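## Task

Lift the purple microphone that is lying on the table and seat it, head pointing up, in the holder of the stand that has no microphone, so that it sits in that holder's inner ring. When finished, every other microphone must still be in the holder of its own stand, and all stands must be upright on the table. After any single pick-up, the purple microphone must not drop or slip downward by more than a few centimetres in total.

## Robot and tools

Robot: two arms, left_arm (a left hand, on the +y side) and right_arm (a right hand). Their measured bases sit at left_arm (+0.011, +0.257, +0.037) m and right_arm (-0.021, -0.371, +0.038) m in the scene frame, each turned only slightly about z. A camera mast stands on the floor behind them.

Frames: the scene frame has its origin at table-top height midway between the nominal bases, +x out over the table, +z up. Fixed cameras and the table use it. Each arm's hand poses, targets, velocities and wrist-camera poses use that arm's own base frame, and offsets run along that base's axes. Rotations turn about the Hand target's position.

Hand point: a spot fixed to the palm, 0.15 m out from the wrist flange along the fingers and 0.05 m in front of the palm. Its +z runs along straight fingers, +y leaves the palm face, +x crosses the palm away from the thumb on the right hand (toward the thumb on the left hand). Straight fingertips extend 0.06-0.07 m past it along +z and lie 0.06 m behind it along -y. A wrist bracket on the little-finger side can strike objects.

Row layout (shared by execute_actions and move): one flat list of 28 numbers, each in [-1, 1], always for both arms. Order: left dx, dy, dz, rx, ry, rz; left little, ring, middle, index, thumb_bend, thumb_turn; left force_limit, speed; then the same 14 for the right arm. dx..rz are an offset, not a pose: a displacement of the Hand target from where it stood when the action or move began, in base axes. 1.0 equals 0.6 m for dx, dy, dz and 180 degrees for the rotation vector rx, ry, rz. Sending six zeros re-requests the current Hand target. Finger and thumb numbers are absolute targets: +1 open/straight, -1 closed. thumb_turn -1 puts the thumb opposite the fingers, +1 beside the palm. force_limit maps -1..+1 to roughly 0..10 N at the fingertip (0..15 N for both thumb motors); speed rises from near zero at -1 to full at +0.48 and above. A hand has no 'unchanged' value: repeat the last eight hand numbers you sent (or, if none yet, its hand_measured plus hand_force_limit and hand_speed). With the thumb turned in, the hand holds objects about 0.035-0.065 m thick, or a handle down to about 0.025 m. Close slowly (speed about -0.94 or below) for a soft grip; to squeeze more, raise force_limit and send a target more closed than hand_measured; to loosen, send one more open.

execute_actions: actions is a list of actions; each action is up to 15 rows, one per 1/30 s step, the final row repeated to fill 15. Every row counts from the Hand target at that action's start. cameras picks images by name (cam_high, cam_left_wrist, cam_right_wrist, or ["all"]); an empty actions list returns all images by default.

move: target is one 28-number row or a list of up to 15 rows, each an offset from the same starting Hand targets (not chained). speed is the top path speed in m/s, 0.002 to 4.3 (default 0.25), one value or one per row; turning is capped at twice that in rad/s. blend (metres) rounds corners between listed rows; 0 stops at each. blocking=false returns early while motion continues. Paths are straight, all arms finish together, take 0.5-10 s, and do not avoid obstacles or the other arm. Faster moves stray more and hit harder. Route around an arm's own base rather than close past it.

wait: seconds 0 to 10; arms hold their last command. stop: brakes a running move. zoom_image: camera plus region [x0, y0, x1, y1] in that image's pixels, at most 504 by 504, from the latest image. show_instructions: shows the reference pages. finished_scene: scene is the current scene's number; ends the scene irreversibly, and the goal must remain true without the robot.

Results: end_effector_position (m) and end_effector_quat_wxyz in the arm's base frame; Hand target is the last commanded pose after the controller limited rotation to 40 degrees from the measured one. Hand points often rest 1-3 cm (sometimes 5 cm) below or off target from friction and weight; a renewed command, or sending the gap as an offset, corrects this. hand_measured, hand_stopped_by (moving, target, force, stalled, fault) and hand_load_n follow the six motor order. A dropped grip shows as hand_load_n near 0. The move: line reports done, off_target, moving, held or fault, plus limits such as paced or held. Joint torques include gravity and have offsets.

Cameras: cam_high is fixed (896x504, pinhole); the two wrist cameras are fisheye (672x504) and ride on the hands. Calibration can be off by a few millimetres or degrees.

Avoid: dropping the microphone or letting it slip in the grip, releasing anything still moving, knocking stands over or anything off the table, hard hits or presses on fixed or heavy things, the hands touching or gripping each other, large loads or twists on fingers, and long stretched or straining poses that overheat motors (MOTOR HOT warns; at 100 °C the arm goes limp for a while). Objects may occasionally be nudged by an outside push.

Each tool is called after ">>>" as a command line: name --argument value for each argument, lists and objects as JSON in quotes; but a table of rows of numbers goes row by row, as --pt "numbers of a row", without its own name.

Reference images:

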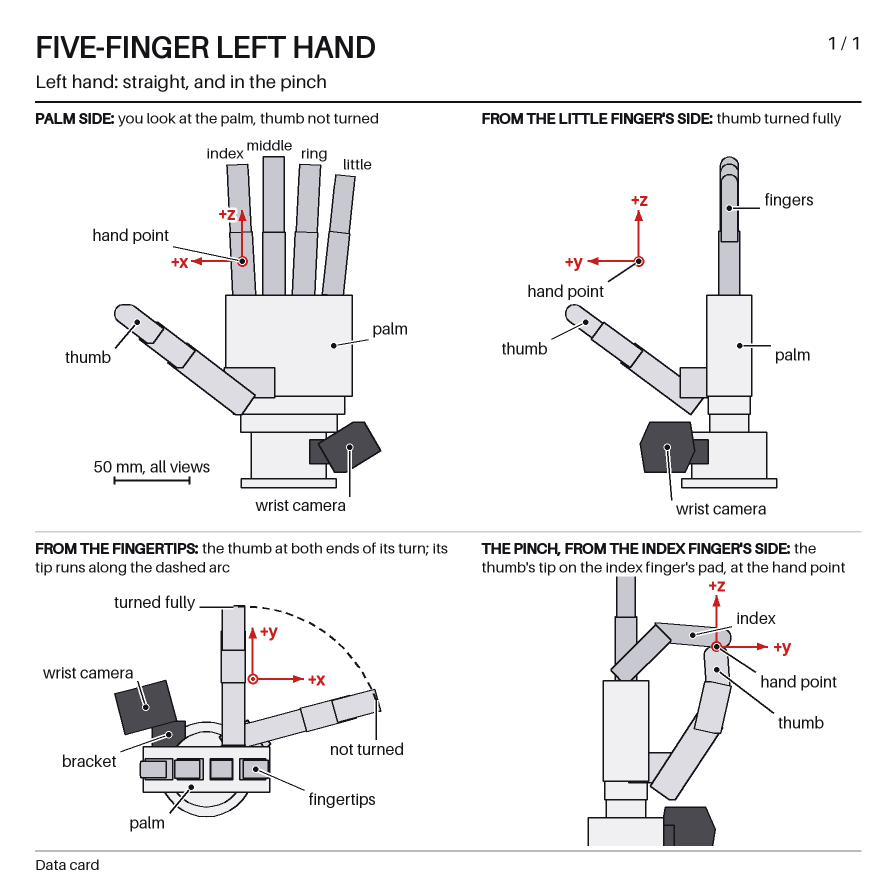

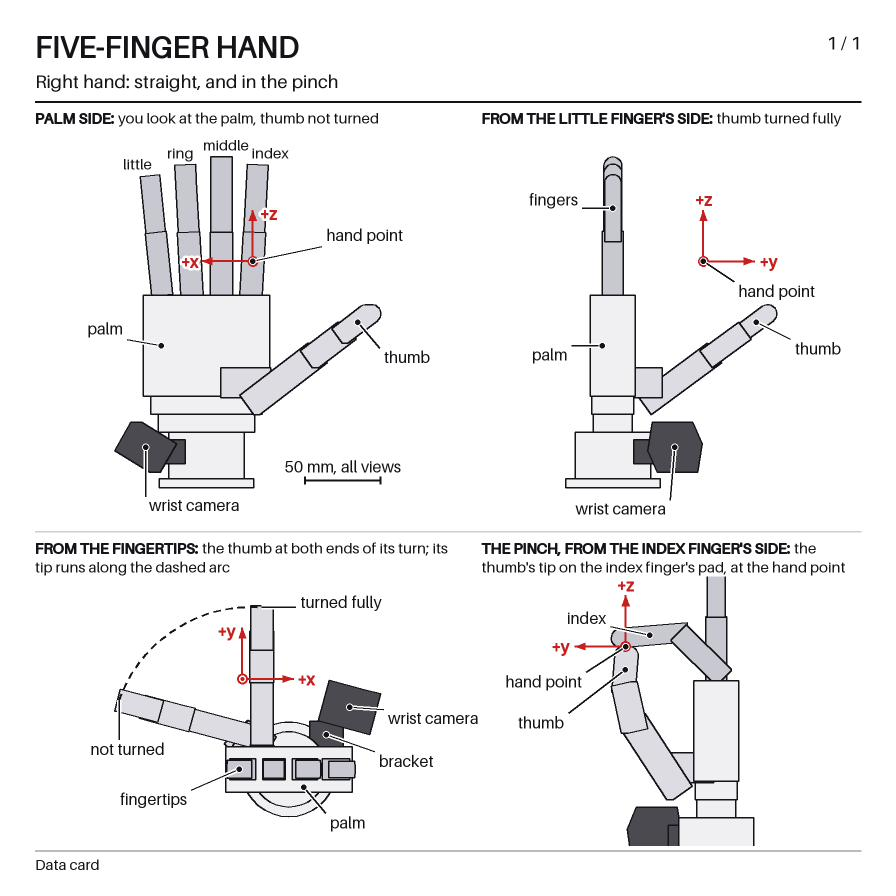

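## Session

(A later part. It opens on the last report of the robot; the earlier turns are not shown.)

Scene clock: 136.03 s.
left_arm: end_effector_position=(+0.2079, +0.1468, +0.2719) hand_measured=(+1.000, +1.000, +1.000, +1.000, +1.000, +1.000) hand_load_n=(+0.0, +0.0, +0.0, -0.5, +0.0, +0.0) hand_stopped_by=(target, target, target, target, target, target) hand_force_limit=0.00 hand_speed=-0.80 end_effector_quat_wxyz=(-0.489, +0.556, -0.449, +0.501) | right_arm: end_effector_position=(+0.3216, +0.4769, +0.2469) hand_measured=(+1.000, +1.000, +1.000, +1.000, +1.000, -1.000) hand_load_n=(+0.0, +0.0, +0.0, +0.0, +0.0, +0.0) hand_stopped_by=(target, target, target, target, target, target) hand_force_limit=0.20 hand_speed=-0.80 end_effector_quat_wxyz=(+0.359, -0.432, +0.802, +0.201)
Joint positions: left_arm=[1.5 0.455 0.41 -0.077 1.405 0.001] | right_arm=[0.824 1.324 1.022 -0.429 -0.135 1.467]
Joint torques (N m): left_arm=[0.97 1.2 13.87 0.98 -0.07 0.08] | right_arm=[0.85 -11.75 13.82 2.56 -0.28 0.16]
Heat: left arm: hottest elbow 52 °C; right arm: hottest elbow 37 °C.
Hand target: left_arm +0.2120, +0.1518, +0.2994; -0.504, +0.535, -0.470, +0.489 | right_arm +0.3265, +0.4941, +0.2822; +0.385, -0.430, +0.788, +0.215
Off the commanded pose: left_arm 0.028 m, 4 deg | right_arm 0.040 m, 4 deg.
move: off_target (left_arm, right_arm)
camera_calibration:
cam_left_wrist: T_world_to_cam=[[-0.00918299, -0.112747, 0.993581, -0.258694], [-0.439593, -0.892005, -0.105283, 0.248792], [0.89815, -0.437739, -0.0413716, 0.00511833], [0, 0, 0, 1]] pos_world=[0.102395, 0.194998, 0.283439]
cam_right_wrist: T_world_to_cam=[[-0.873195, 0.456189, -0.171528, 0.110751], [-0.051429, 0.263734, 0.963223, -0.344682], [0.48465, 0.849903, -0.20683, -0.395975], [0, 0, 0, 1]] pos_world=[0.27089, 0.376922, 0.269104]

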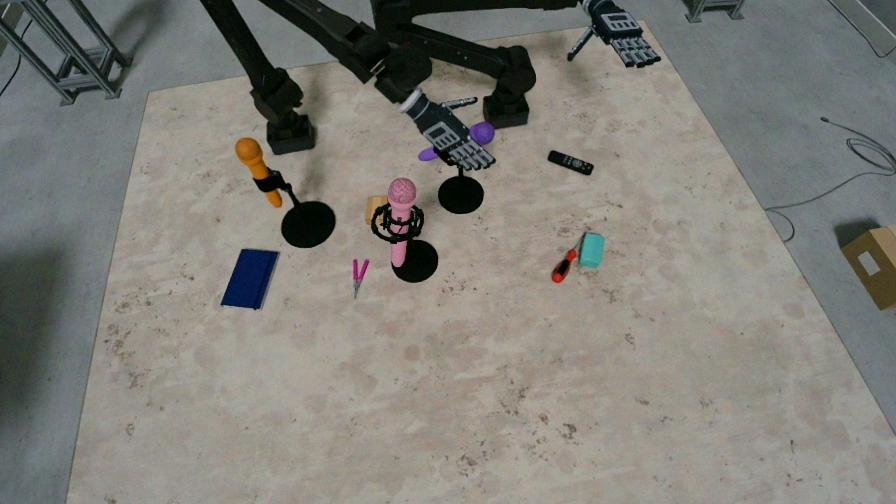

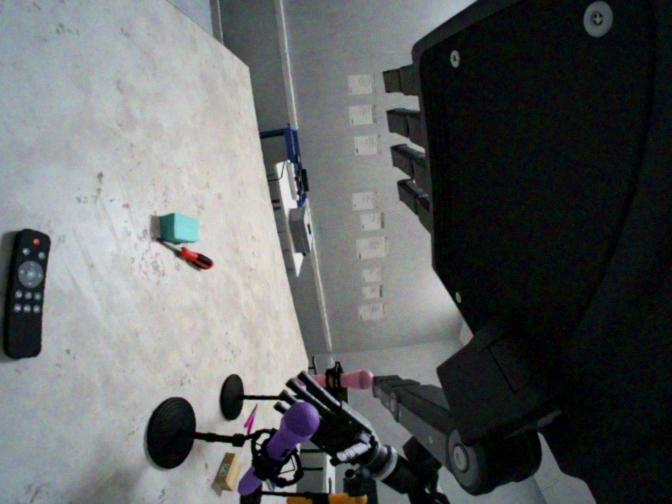

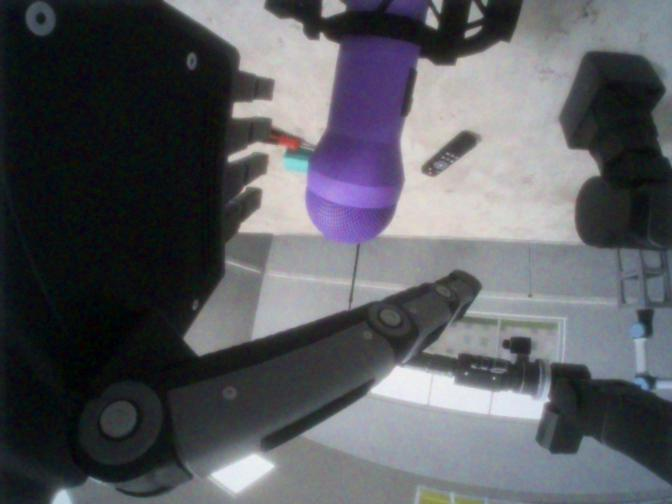

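>>> move --pt "0 0 0 0 0 0 1 1 1 1 1 1 0 -0.8 0.005 0 0.06 0 0 0 1 1 1 1 1 -1 0.2 -0.8" --pt "0 0 0 0 0 0 1 1 1 1 1 1 0 -0.8 0.005 0 0.2 0 0 0 1 1 1 1 1 -1 0.2 -0.8" --speed 0.1 --cameras '["cam_high","cam_left_wrist","cam_right_wrist"]'

>>> zoom_image --camera "cam_high" --region '[400, 85, 520, 205]'

>>> zoom_image --camera "cam_left_wrist" --region '[140, 350, 390, 504]'

Scene clock: 138.93 s.
left_arm: end_effector_position=(+0.2079, +0.1468, +0.2719) hand_measured=(+1.000, +1.000, +1.000, +1.000, +1.000, +1.000) hand_load_n=(+0.0, +0.0, -0.5, +0.0, -0.5, +0.0) hand_stopped_by=(target, target, target, target, target, target) hand_force_limit=0.00 hand_speed=-0.80 end_effector_quat_wxyz=(-0.489, +0.556, -0.449, +0.501) | right_arm: end_effector_position=(+0.3287, +0.4854, +0.3729) hand_measured=(+1.000, +1.000, +1.000, +1.000, +1.000, -1.000) hand_load_n=(+0.0, +0.0, +0.0, +0.0, +0.0, +0.0) hand_stopped_by=(target, target, target, target, target, target) hand_force_limit=0.20 hand_speed=-0.80 end_effector_quat_wxyz=(+0.369, -0.431, +0.797, +0.206)
Joint positions: left_arm=[1.5 0.455 0.41 -0.077 1.405 0.001] | right_arm=[0.824 1.299 1.321 -0.728 -0.138 1.467]
Joint torques (N m): left_arm=[0.97 1.2 13.89 0.99 -0.07 0.08] | right_arm=[0.32 -10.4 14.37 2.07 -0.18 0.11]
Heat: left arm: hottest elbow 52 °C; right arm: hottest elbow 38 °C.
Hand target: left_arm +0.2120, +0.1518, +0.2994; -0.504, +0.535, -0.470, +0.489 | right_arm +0.3294, +0.4940, +0.4024; +0.385, -0.430, +0.787, +0.215
Off the commanded pose: left_arm 0.028 m, 4 deg | right_arm 0.030 m, 2 deg.
move: off_target (left_arm, right_arm)
camera_calibration:
cam_left_wrist: T_world_to_cam=[[-0.00918299, -0.112747, 0.993581, -0.258694], [-0.439593, -0.892005, -0.105283, 0.248792], [0.89815, -0.437739, -0.0413716, 0.00511833], [0, 0, 0, 1]] pos_world=[0.102395, 0.194998, 0.283439]
cam_right_wrist: T_world_to_cam=[[-0.871719, 0.45743, -0.175682, 0.135143], [-0.0660615, 0.245546, 0.967131, -0.455825], [0.485533, 0.854672, -0.183829, -0.391772], [0, 0, 0, 1]] pos_world=[0.277912, 0.384945, 0.392566]

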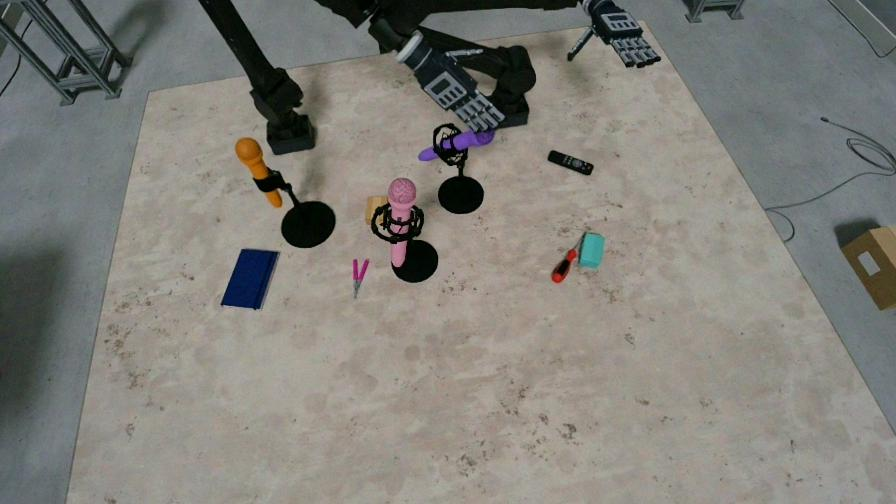

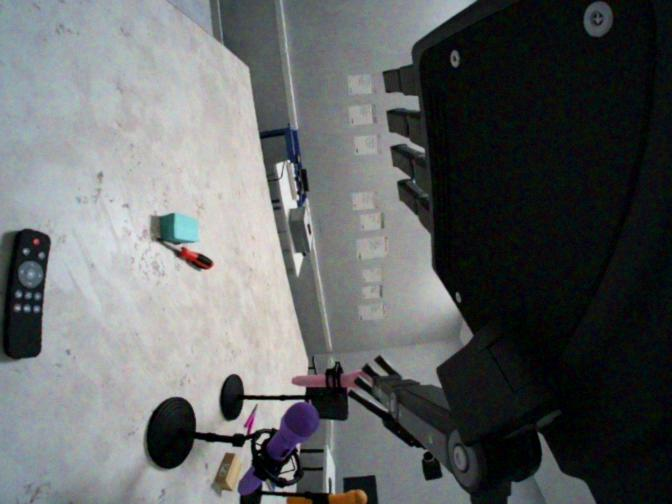

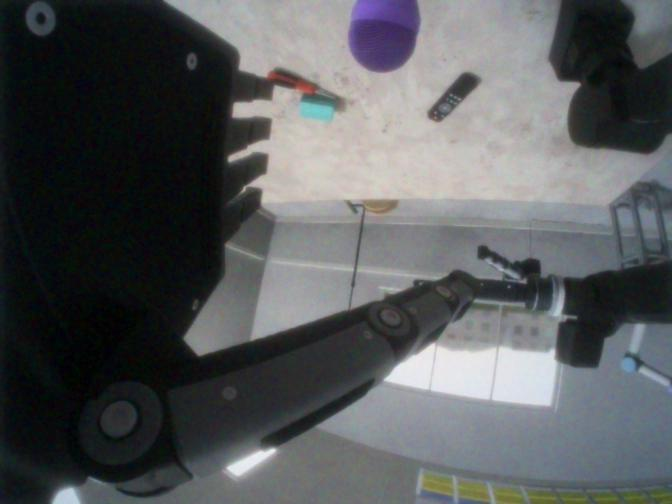

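Scaled by 4.200 from the camera's 896x504 image, which has a finer 1280x720 frame.

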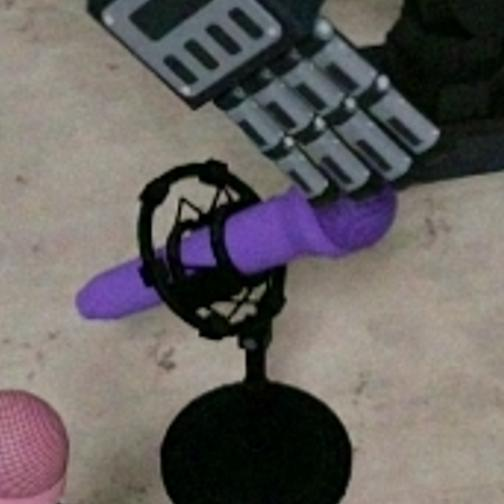

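Scaled by 2.016 from the camera's 672x504 image, which has a finer 960x720 frame.

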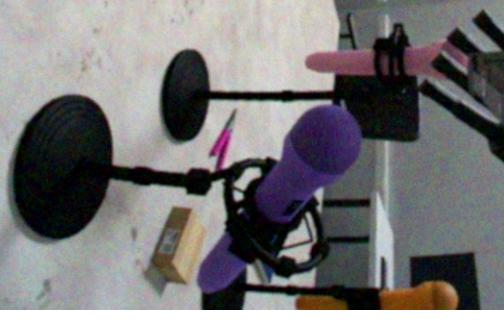

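>>> zoom_image --camera "cam_high" --region '[350, 170, 450, 270]'

>>> zoom_image --camera "cam_high" --region '[225, 125, 325, 225]'

>>> zoom_image --camera "cam_high" --region '[410, 110, 500, 200]'

>>> zoom_image --camera "cam_left_wrist" --region '[220, 360, 380, 504]'

Scaled by 5.040 from the camera's 896x504 image, which has a finer 1280x720 frame.

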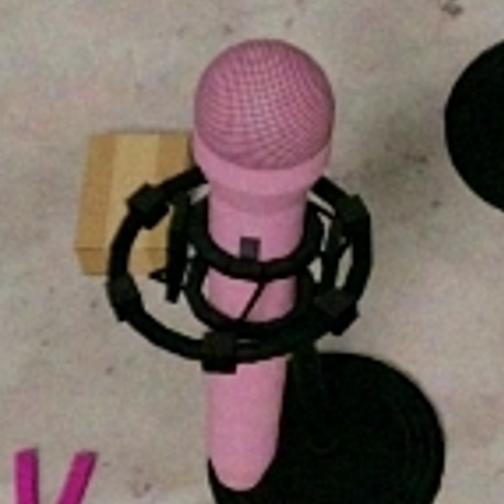

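Scaled by 5.040 from the camera's 896x504 image, which has a finer 1280x720 frame.

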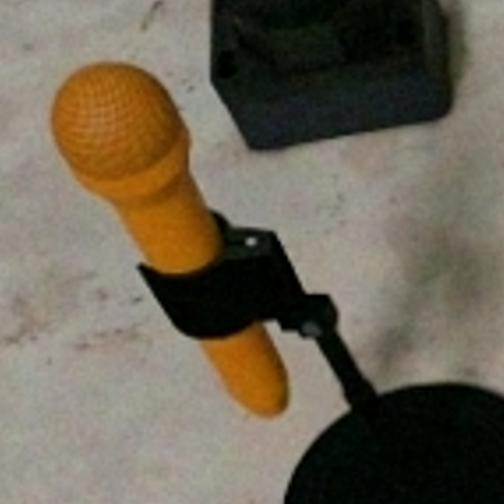

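Scaled by 5.600 from the camera's 896x504 image, which has a finer 1280x720 frame.

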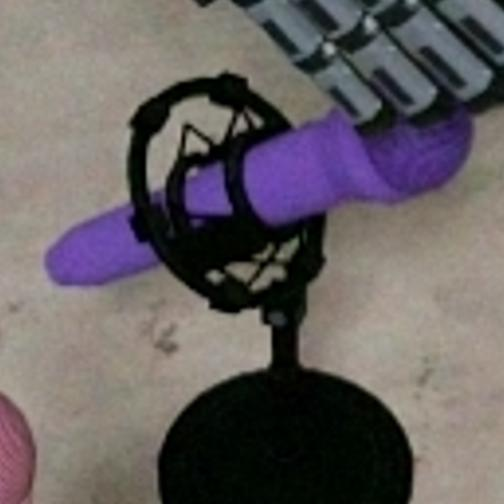

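Scaled by 3.150 from the camera's 672x504 image, which has a finer 960x720 frame.

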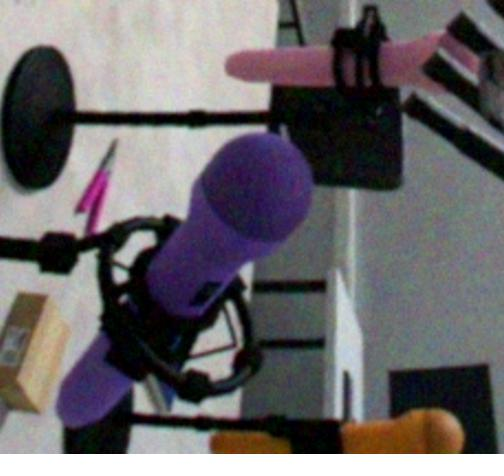

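>>> move --target '[0,0,0,0,0,0,1,1,1,1,1,1,0,-0.8,-0.008,-0.0267,-0.1865,-0.0074,-0.0028,0.0054,1,1,1,1,1,-1,0.2,-0.8]' --speed 0.12 --cameras '["cam_high","cam_left_wrist","cam_right_wrist"]'

>>> zoom_image --camera "cam_high" --region '[410, 95, 500, 185]'

>>> zoom_image --camera "cam_left_wrist" --region '[220, 360, 380, 504]'

Scene clock: 142.83 s.
left_arm: end_effector_position=(+0.2079, +0.1468, +0.2719) hand_measured=(+1.000, +1.000, +1.000, +1.000, +1.000, +1.000) hand_load_n=(+0.0, +0.0, +0.0, +0.0, +0.0, -0.5) hand_stopped_by=(target, target, target, target, target, target) hand_force_limit=0.00 hand_speed=-0.80 end_effector_quat_wxyz=(-0.489, +0.556, -0.449, +0.501) | right_arm: end_effector_position=(+0.3213, +0.4818, +0.2973) hand_measured=(+1.000, +1.000, +1.000, +1.000, +1.000, -1.000) hand_load_n=(+0.0, +0.0, +0.0, +0.0, +0.0, +0.0) hand_stopped_by=(target, target, target, target, target, target) hand_force_limit=0.20 hand_speed=-0.80 end_effector_quat_wxyz=(+0.382, -0.442, +0.784, +0.210)
Joint positions: left_arm=[1.5 0.455 0.41 -0.077 1.405 0.001] | right_arm=[0.824 1.292 1.101 -0.488 -0.15 1.439]
Joint torques (N m): left_arm=[0.91 1.2 13.9 0.99 -0.07 0.08] | right_arm=[-2.73 -9.93 8.61 2.81 -0.29 0.08]
Heat: left arm: hottest elbow 52 °C; right arm: hottest elbow 39 °C.
Hand target: left_arm +0.2120, +0.1518, +0.2994; -0.504, +0.535, -0.470, +0.489 | right_arm +0.3246, +0.4779, +0.2903; +0.382, -0.442, +0.785, +0.207
Off the commanded pose: left_arm 0.028 m, 4 deg | right_arm 0.009 m, 0 deg.
move: off_target (left_arm)
camera_calibration:
cam_left_wrist: T_world_to_cam=[[-0.00918299, -0.112747, 0.993581, -0.258694], [-0.439593, -0.892005, -0.105283, 0.248792], [0.89815, -0.437739, -0.0413716, 0.00511833], [0, 0, 0, 1]] pos_world=[0.102395, 0.194998, 0.283439]
cam_right_wrist: T_world_to_cam=[[-0.878032, 0.436475, -0.196342, 0.135313], [-0.102549, 0.229138, 0.967977, -0.362901], [0.467487, 0.870049, -0.156431, -0.408747], [0, 0, 0, 1]] pos_world=[0.272678, 0.379724, 0.313907]

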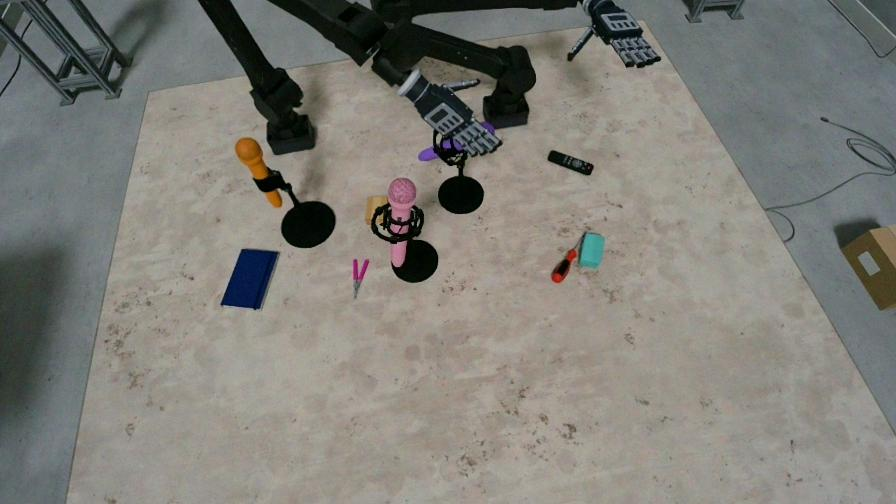

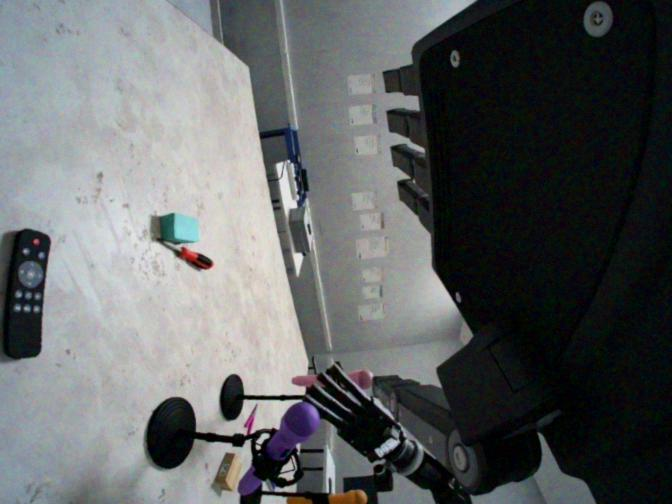

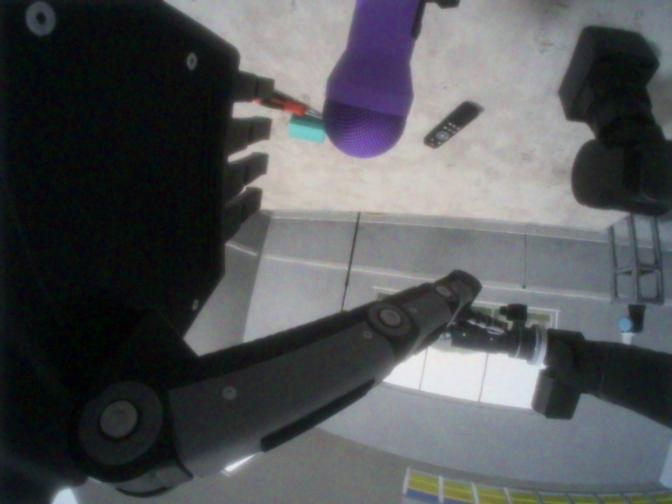

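Scaled by 5.600 from the camera's 896x504 image, which has a finer 1280x720 frame.

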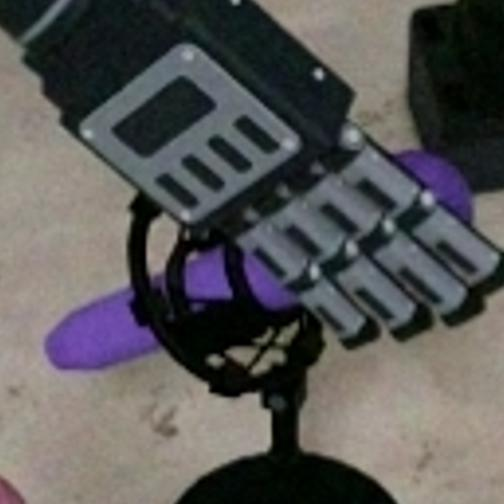

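Scaled by 3.150 from the camera's 672x504 image, which has a finer 960x720 frame.

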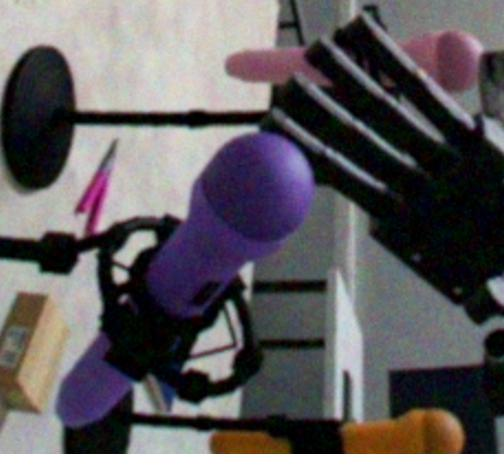

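>>> move --target '[0,0,0,0,0,0,1,1,1,1,1,1,0,-0.8,0.0055,-0.004,-0.0917,0,0,0,1,1,1,1,1,-1,0.2,-0.8]' --speed 0.08 --cameras '["cam_high","cam_left_wrist","cam_right_wrist"]'

Scene clock: 144.60 s.
left_arm: end_effector_position=(+0.2079, +0.1468, +0.2719) hand_measured=(+1.000, +1.000, +1.000, +1.000, +1.000, +1.000) hand_load_n=(+0.0, +0.0, +0.0, +0.0, +0.0, +0.0) hand_stopped_by=(target, target, target, target, target, target) hand_force_limit=0.00 hand_speed=-0.80 end_effector_quat_wxyz=(-0.489, +0.556, -0.449, +0.501) | right_arm: end_effector_position=(+0.3208, +0.4793, +0.2521) hand_measured=(+1.000, +1.000, +1.000, +1.000, +1.000, -1.000) hand_load_n=(+0.0, +0.0, +0.0, -0.5, +0.0, +0.0) hand_stopped_by=(target, target, target, target, target, target) hand_force_limit=0.20 hand_speed=-0.80 end_effector_quat_wxyz=(+0.389, -0.443, +0.779, +0.213)
Joint positions: left_arm=[1.5 0.455 0.41 -0.077 1.405 0.001] | right_arm=[0.819 1.315 0.989 -0.335 -0.158 1.433]
Joint torques (N m): left_arm=[0.97 1.26 13.89 0.99 -0.06 0.08] | right_arm=[-2.78 -9.23 8.39 2.66 -0.3 0.05]
Heat: left arm: hottest elbow 52 °C; right arm: hottest elbow 38 °C.
Hand target: left_arm +0.2120, +0.1518, +0.2994; -0.504, +0.535, -0.470, +0.489 | right_arm +0.3280, +0.4756, +0.2355; +0.382, -0.442, +0.785, +0.207
Off the commanded pose: left_arm 0.028 m, 4 deg | right_arm 0.019 m, 1 deg.
move: off_target (left_arm, right_arm)
camera_calibration:
cam_left_wrist: T_world_to_cam=[[-0.00918299, -0.112747, 0.993581, -0.258694], [-0.439593, -0.892005, -0.105283, 0.248792], [0.89815, -0.437739, -0.0413716, 0.00511833], [0, 0, 0, 1]] pos_world=[0.102395, 0.194998, 0.283439]
cam_right_wrist: T_world_to_cam=[[-0.87766, 0.434929, -0.201367, 0.12903], [-0.115536, 0.215762, 0.969587, -0.308466], [0.465149, 0.874233, -0.139116, -0.418996], [0, 0, 0, 1]] pos_world=[0.272501, 0.376737, 0.266778]

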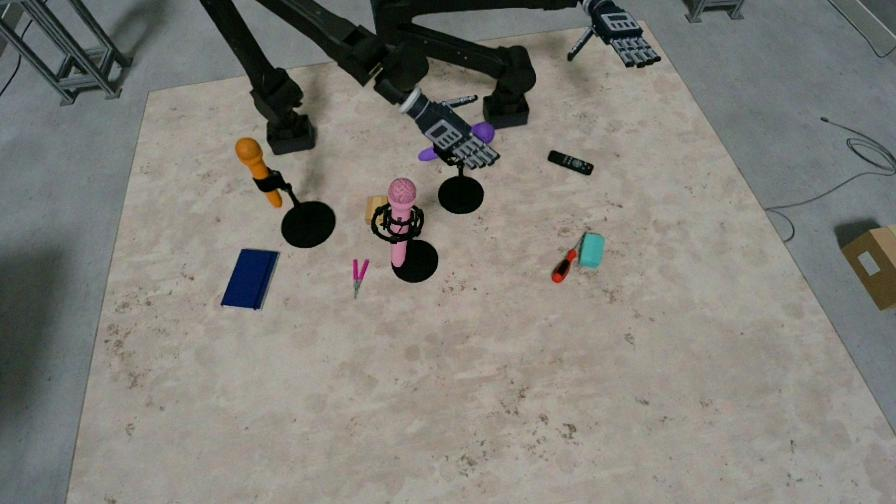

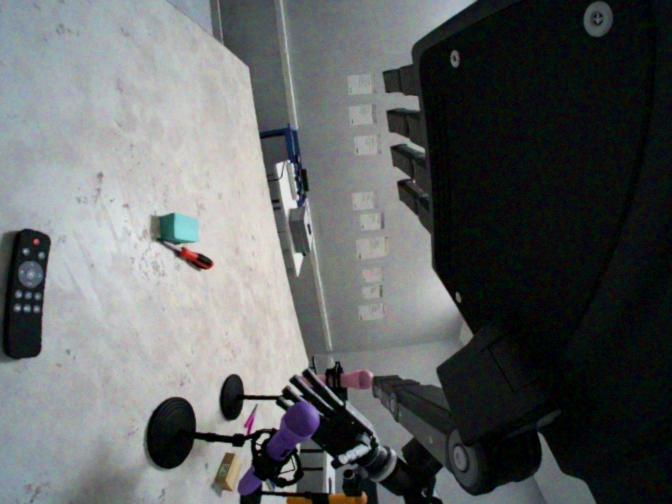

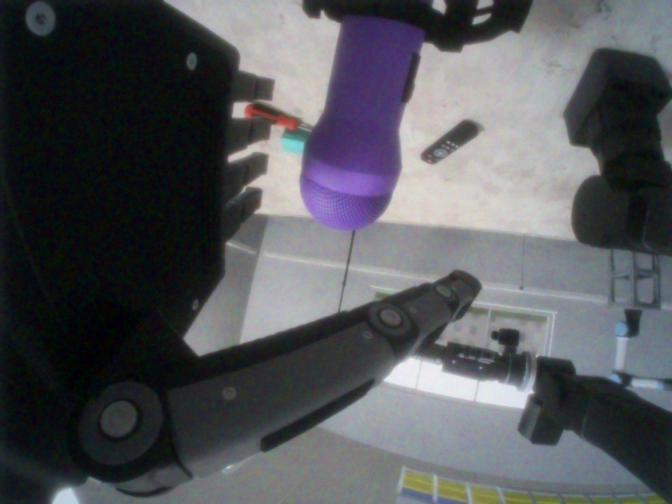

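>>> move --target '[0,0,0,0,0,0,1,1,1,1,1,1,0,-0.8,0.0175,0.027,-0.044,0,0,0,1,1,1,1,1,-1,0.2,-0.8]' --speed 0.06 --cameras '["cam_high","cam_left_wrist","cam_right_wrist"]'

Scene clock: 146.43 s.
left_arm: end_effector_position=(+0.2079, +0.1468, +0.2719) hand_measured=(+1.000, +1.000, +1.000, +1.000, +1.000, +1.000) hand_load_n=(+0.0, +0.0, +0.0, +0.0, +0.0, +0.0) hand_stopped_by=(target, target, target, target, target, target) hand_force_limit=0.00 hand_speed=-0.80 end_effector_quat_wxyz=(-0.489, +0.556, -0.449, +0.501) | right_arm: end_effector_position=(+0.3342, +0.4933, +0.2261) hand_measured=(+1.000, +1.000, +1.000, +1.000, +1.000, -1.000) hand_load_n=(+0.0, +0.0, -0.5, +0.0, +0.0, -0.5) hand_stopped_by=(target, target, target, target, target, target) hand_force_limit=0.20 hand_speed=-0.80 end_effector_quat_wxyz=(+0.390, -0.443, +0.779, +0.213)
Joint positions: left_arm=[1.5 0.455 0.41 -0.077 1.405 0.001] | right_arm=[0.819 1.392 0.989 -0.258 -0.157 1.433]
Joint torques (N m): left_arm=[0.97 1.2 13.89 0.98 -0.07 0.08] | right_arm=[-1.9 -9.23 8.53 2.89 -0.01 0.15]
Heat: left arm: hottest elbow 52 °C; right arm: hottest elbow 38 °C.
Hand target: left_arm +0.2120, +0.1518, +0.2994; -0.504, +0.535, -0.470, +0.489 | right_arm +0.3385, +0.4918, +0.2090; +0.382, -0.442, +0.785, +0.207
Off the commanded pose: left_arm 0.028 m, 4 deg | right_arm 0.018 m, 1 deg.
move: off_target (left_arm, right_arm)
camera_calibration:
cam_left_wrist: T_world_to_cam=[[-0.00918299, -0.112747, 0.993581, -0.258694], [-0.439593, -0.892005, -0.105283, 0.248792], [0.89815, -0.437739, -0.0413716, 0.00511833], [0, 0, 0, 1]] pos_world=[0.102395, 0.194998, 0.283439]
cam_right_wrist: T_world_to_cam=[[-0.876833, 0.436019, -0.202611, 0.128907], [-0.116741, 0.215723, 0.969451, -0.284261], [0.466407, 0.873699, -0.138252, -0.441368], [0, 0, 0, 1]] pos_world=[0.285702, 0.390739, 0.240675]

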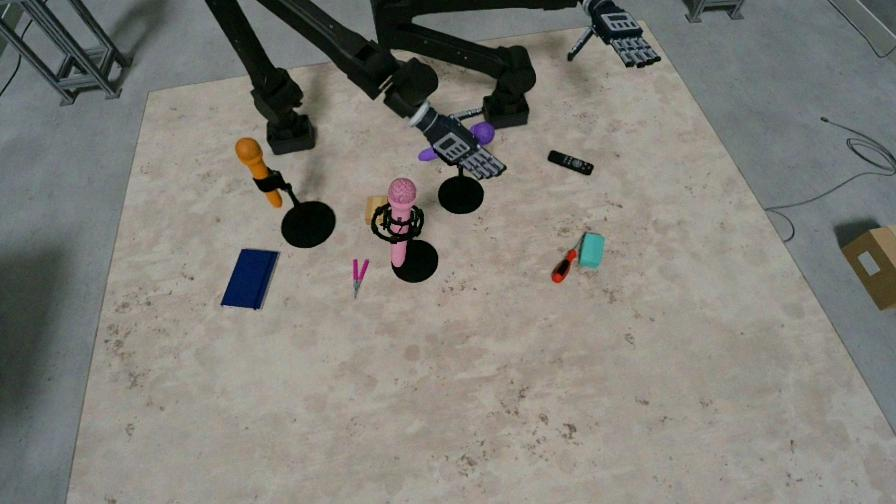

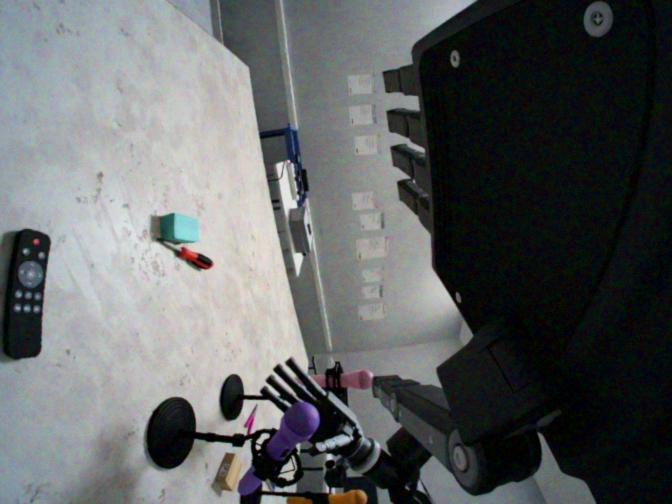

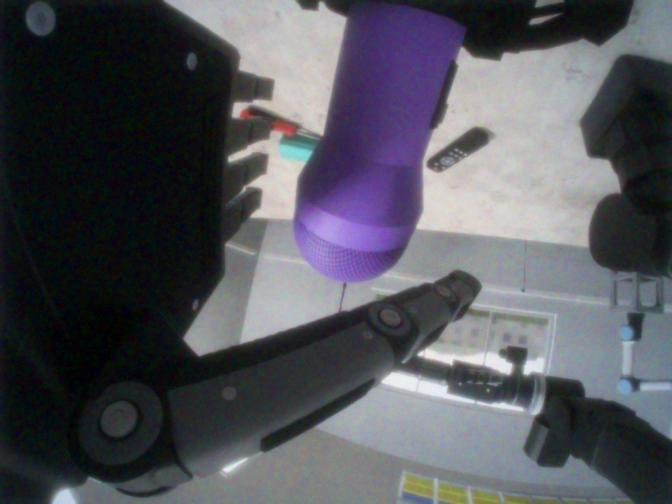

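>>> move --target '[0,0,0,0,0,0,1,1,1,1,1,1,0,-0.8,0,0,0,0,0,0,1,1,-0.2,-0.2,-0.2,-1,0.2,-0.85]' --speed 0.06 --cameras '["cam_high","cam_left_wrist","cam_right_wrist"]'

>>> zoom_image --camera "cam_high" --region '[410, 95, 510, 195]'

>>> zoom_image --camera "cam_left_wrist" --region '[220, 360, 380, 504]'

Scene clock: 149.20 s.
left_arm: end_effector_position=(+0.2079, +0.1468, +0.2719) hand_measured=(+1.000, +1.000, +1.000, +1.000, +1.000, +1.000) hand_load_n=(+0.0, +0.0, +0.0, +0.0, +0.0, -0.5) hand_stopped_by=(target, target, target, target, target, target) hand_force_limit=0.00 hand_speed=-0.80 end_effector_quat_wxyz=(-0.489, +0.556, -0.449, +0.501) | right_arm: end_effector_position=(+0.3344, +0.4933, +0.2263) hand_measured=(+1.000, +1.000, +0.086, +0.002, +0.534, -1.000) hand_load_n=(+0.0, +0.0, +4.5, +7.5, +14.0, -1.0) hand_stopped_by=(target, target, force, force, force, target) hand_force_limit=0.20 hand_speed=-0.85 end_effector_quat_wxyz=(+0.390, -0.442, +0.779, +0.213)
Joint positions: left_arm=[1.5 0.455 0.41 -0.077 1.405 0.001] | right_arm=[0.819 1.392 0.989 -0.256 -0.156 1.433]
Joint torques (N m): left_arm=[0.97 1.14 13.9 0.98 -0.07 0.08] | right_arm=[-0.85 -8.82 8.4 2.67 0 0.06]
Heat: left arm: hottest elbow 52 °C; right arm: hottest elbow 38 °C.
Hand target: left_arm +0.2120, +0.1518, +0.2994; -0.504, +0.535, -0.470, +0.489 | right_arm +0.3385, +0.4918, +0.2090; +0.382, -0.442, +0.785, +0.207
Off the commanded pose: left_arm 0.028 m, 4 deg | right_arm 0.018 m, 1 deg.
move: off_target (left_arm, right_arm)
camera_calibration:
cam_left_wrist: T_world_to_cam=[[-0.00918299, -0.112747, 0.993581, -0.258694], [-0.439593, -0.892005, -0.105283, 0.248792], [0.89815, -0.437739, -0.0413716, 0.00511833], [0, 0, 0, 1]] pos_world=[0.102395, 0.194998, 0.283439]
cam_right_wrist: T_world_to_cam=[[-0.876526, 0.43641, -0.203096, 0.128935], [-0.117553, 0.21508, 0.969496, -0.283882], [0.466779, 0.873663, -0.137222, -0.441877], [0, 0, 0, 1]] pos_world=[0.285903, 0.39084, 0.240773]

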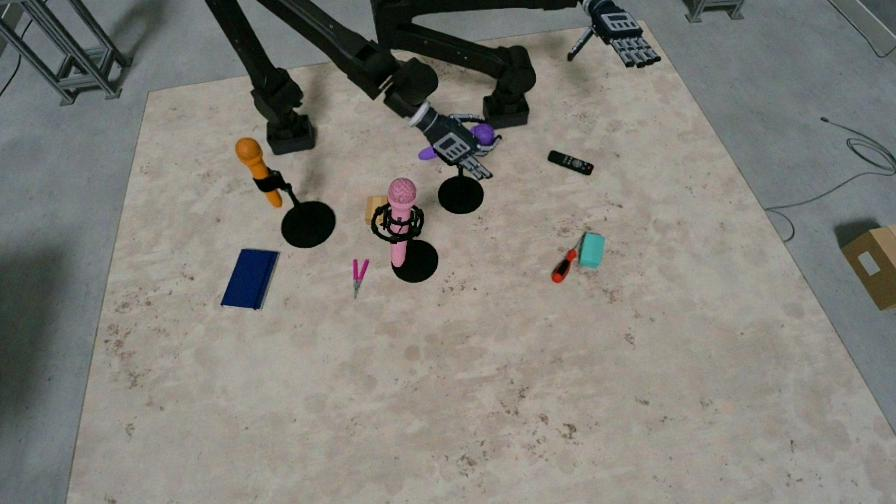

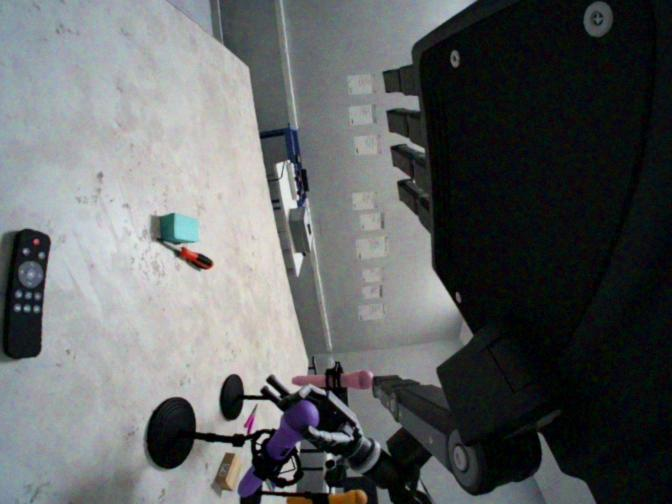

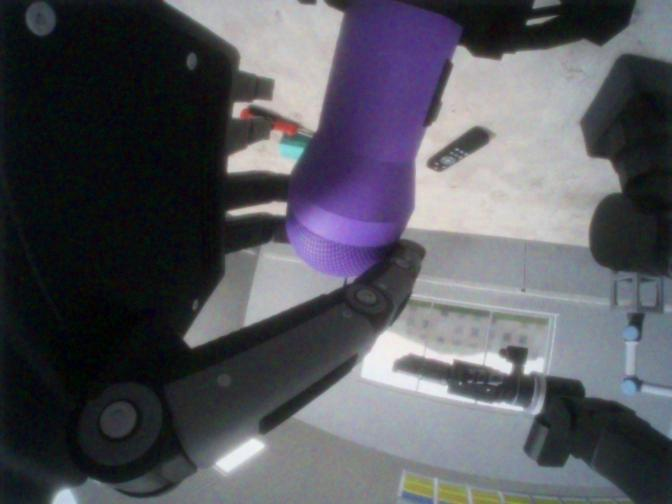

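Scaled by 5.040 from the camera's 896x504 image, which has a finer 1280x720 frame.

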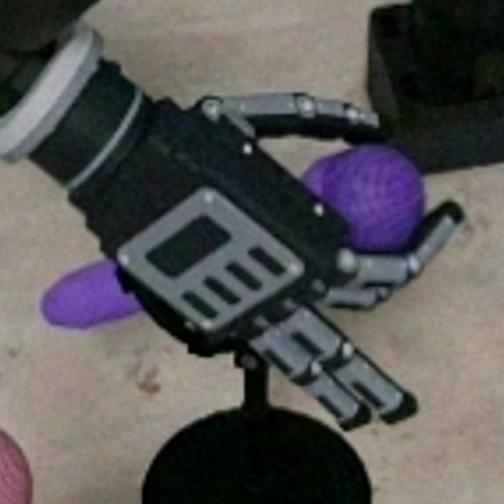

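Scaled by 3.150 from the camera's 672x504 image, which has a finer 960x720 frame.

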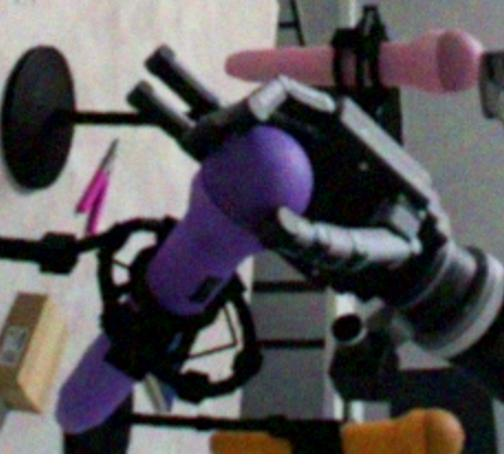

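>>> move --target '[0,0,0,0,0,0,1,1,1,1,1,1,0,-0.8,-0.0025,-0.024,0.037,0.018,-0.0114,0,1,1,-0.2,-0.2,-0.2,-1,0.2,-0.85]' --speed 0.04 --cameras '["cam_high","cam_left_wrist"]'

>>> zoom_image --camera "cam_high" --region '[410, 95, 510, 195]'

>>> zoom_image --camera "cam_left_wrist" --region '[220, 360, 380, 504]'

Scene clock: 150.83 s.
left_arm: end_effector_position=(+0.2079, +0.1468, +0.2719) hand_measured=(+1.000, +1.000, +1.000, +1.000, +1.000, +1.000) hand_load_n=(+0.0, +0.0, +0.0, +0.0, +0.0, +0.0) hand_stopped_by=(target, target, target, target, target, target) hand_force_limit=0.00 hand_speed=-0.80 end_effector_quat_wxyz=(-0.489, +0.556, -0.449, +0.501) | right_arm: end_effector_position=(+0.3335, +0.4860, +0.2321) hand_measured=(+1.000, +1.000, +0.086, +0.002, +0.534, -1.000) hand_load_n=(+0.0, +0.0, +5.0, +5.5, +14.5, -1.5) hand_stopped_by=(target, target, force, force, force, target) hand_force_limit=0.20 hand_speed=-0.85 end_effector_quat_wxyz=(+0.404, -0.438, +0.771, +0.223)
Joint positions: left_arm=[1.5 0.455 0.41 -0.077 1.405 0.001] | right_arm=[0.805 1.368 0.955 -0.209 -0.177 1.433]
Joint torques (N m): left_arm=[0.97 1.14 13.89 0.99 -0.07 0.08] | right_arm=[-2.96 -11.46 8.02 2.61 -0.38 0.02]
Heat: left arm: hottest elbow 52 °C; right arm: hottest elbow 38 °C.
Hand target: left_arm +0.2120, +0.1518, +0.2994; -0.504, +0.535, -0.470, +0.489 | right_arm +0.3369, +0.4774, +0.2310; +0.408, -0.435, +0.772, +0.221
Off the commanded pose: left_arm 0.028 m, 4 deg | right_arm 0.009 m, 1 deg.
move: off_target (left_arm)
camera_calibration:
cam_left_wrist: T_world_to_cam=[[-0.00918299, -0.112747, 0.993581, -0.258694], [-0.439593, -0.892005, -0.105283, 0.248792], [0.89815, -0.437739, -0.0413716, 0.00511833], [0, 0, 0, 1]] pos_world=[0.102395, 0.194998, 0.283439]
Images, in order (width x height): cam_high 896x504, cam_left_wrist 672x504.

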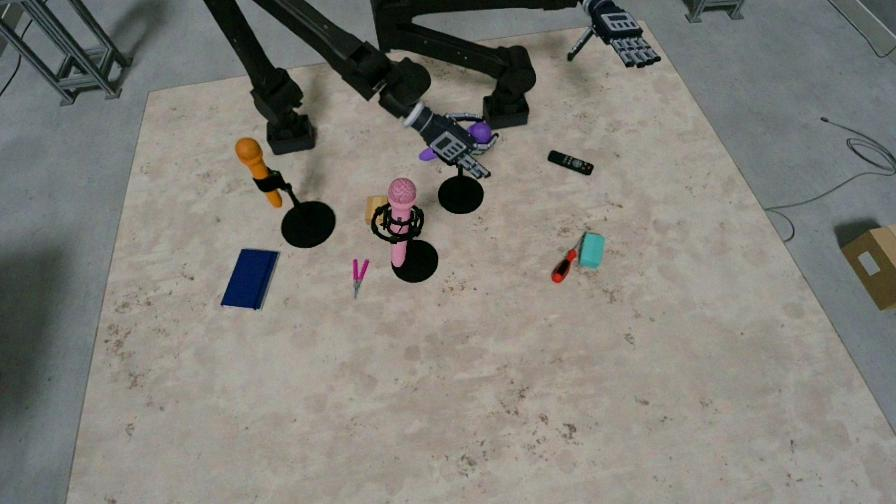

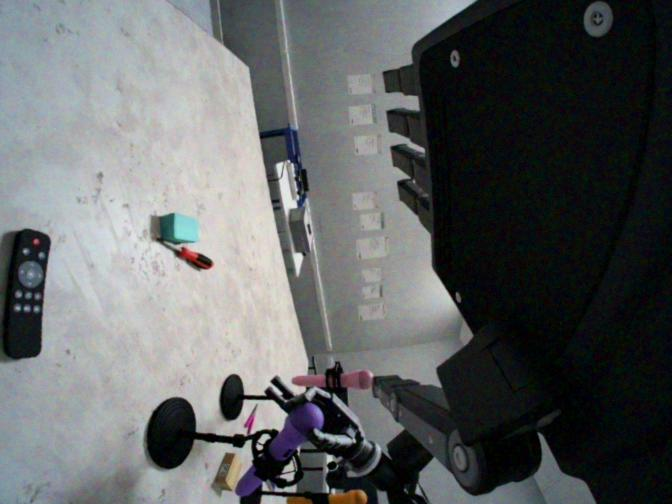

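Scaled by 5.040 from the camera's 896x504 image, which has a finer 1280x720 frame.

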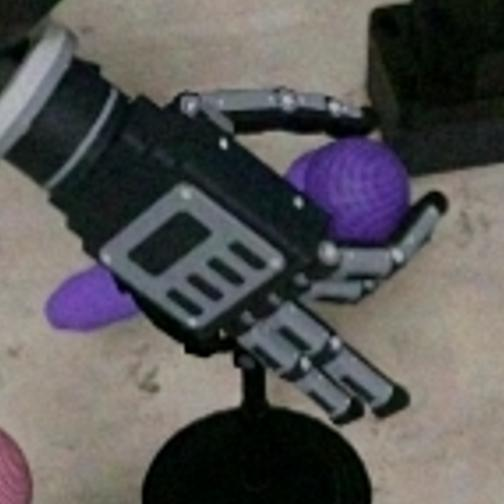

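Scaled by 3.150 from the camera's 672x504 image, which has a finer 960x720 frame.

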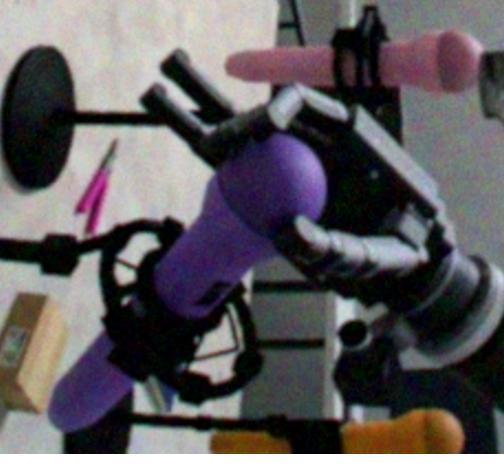

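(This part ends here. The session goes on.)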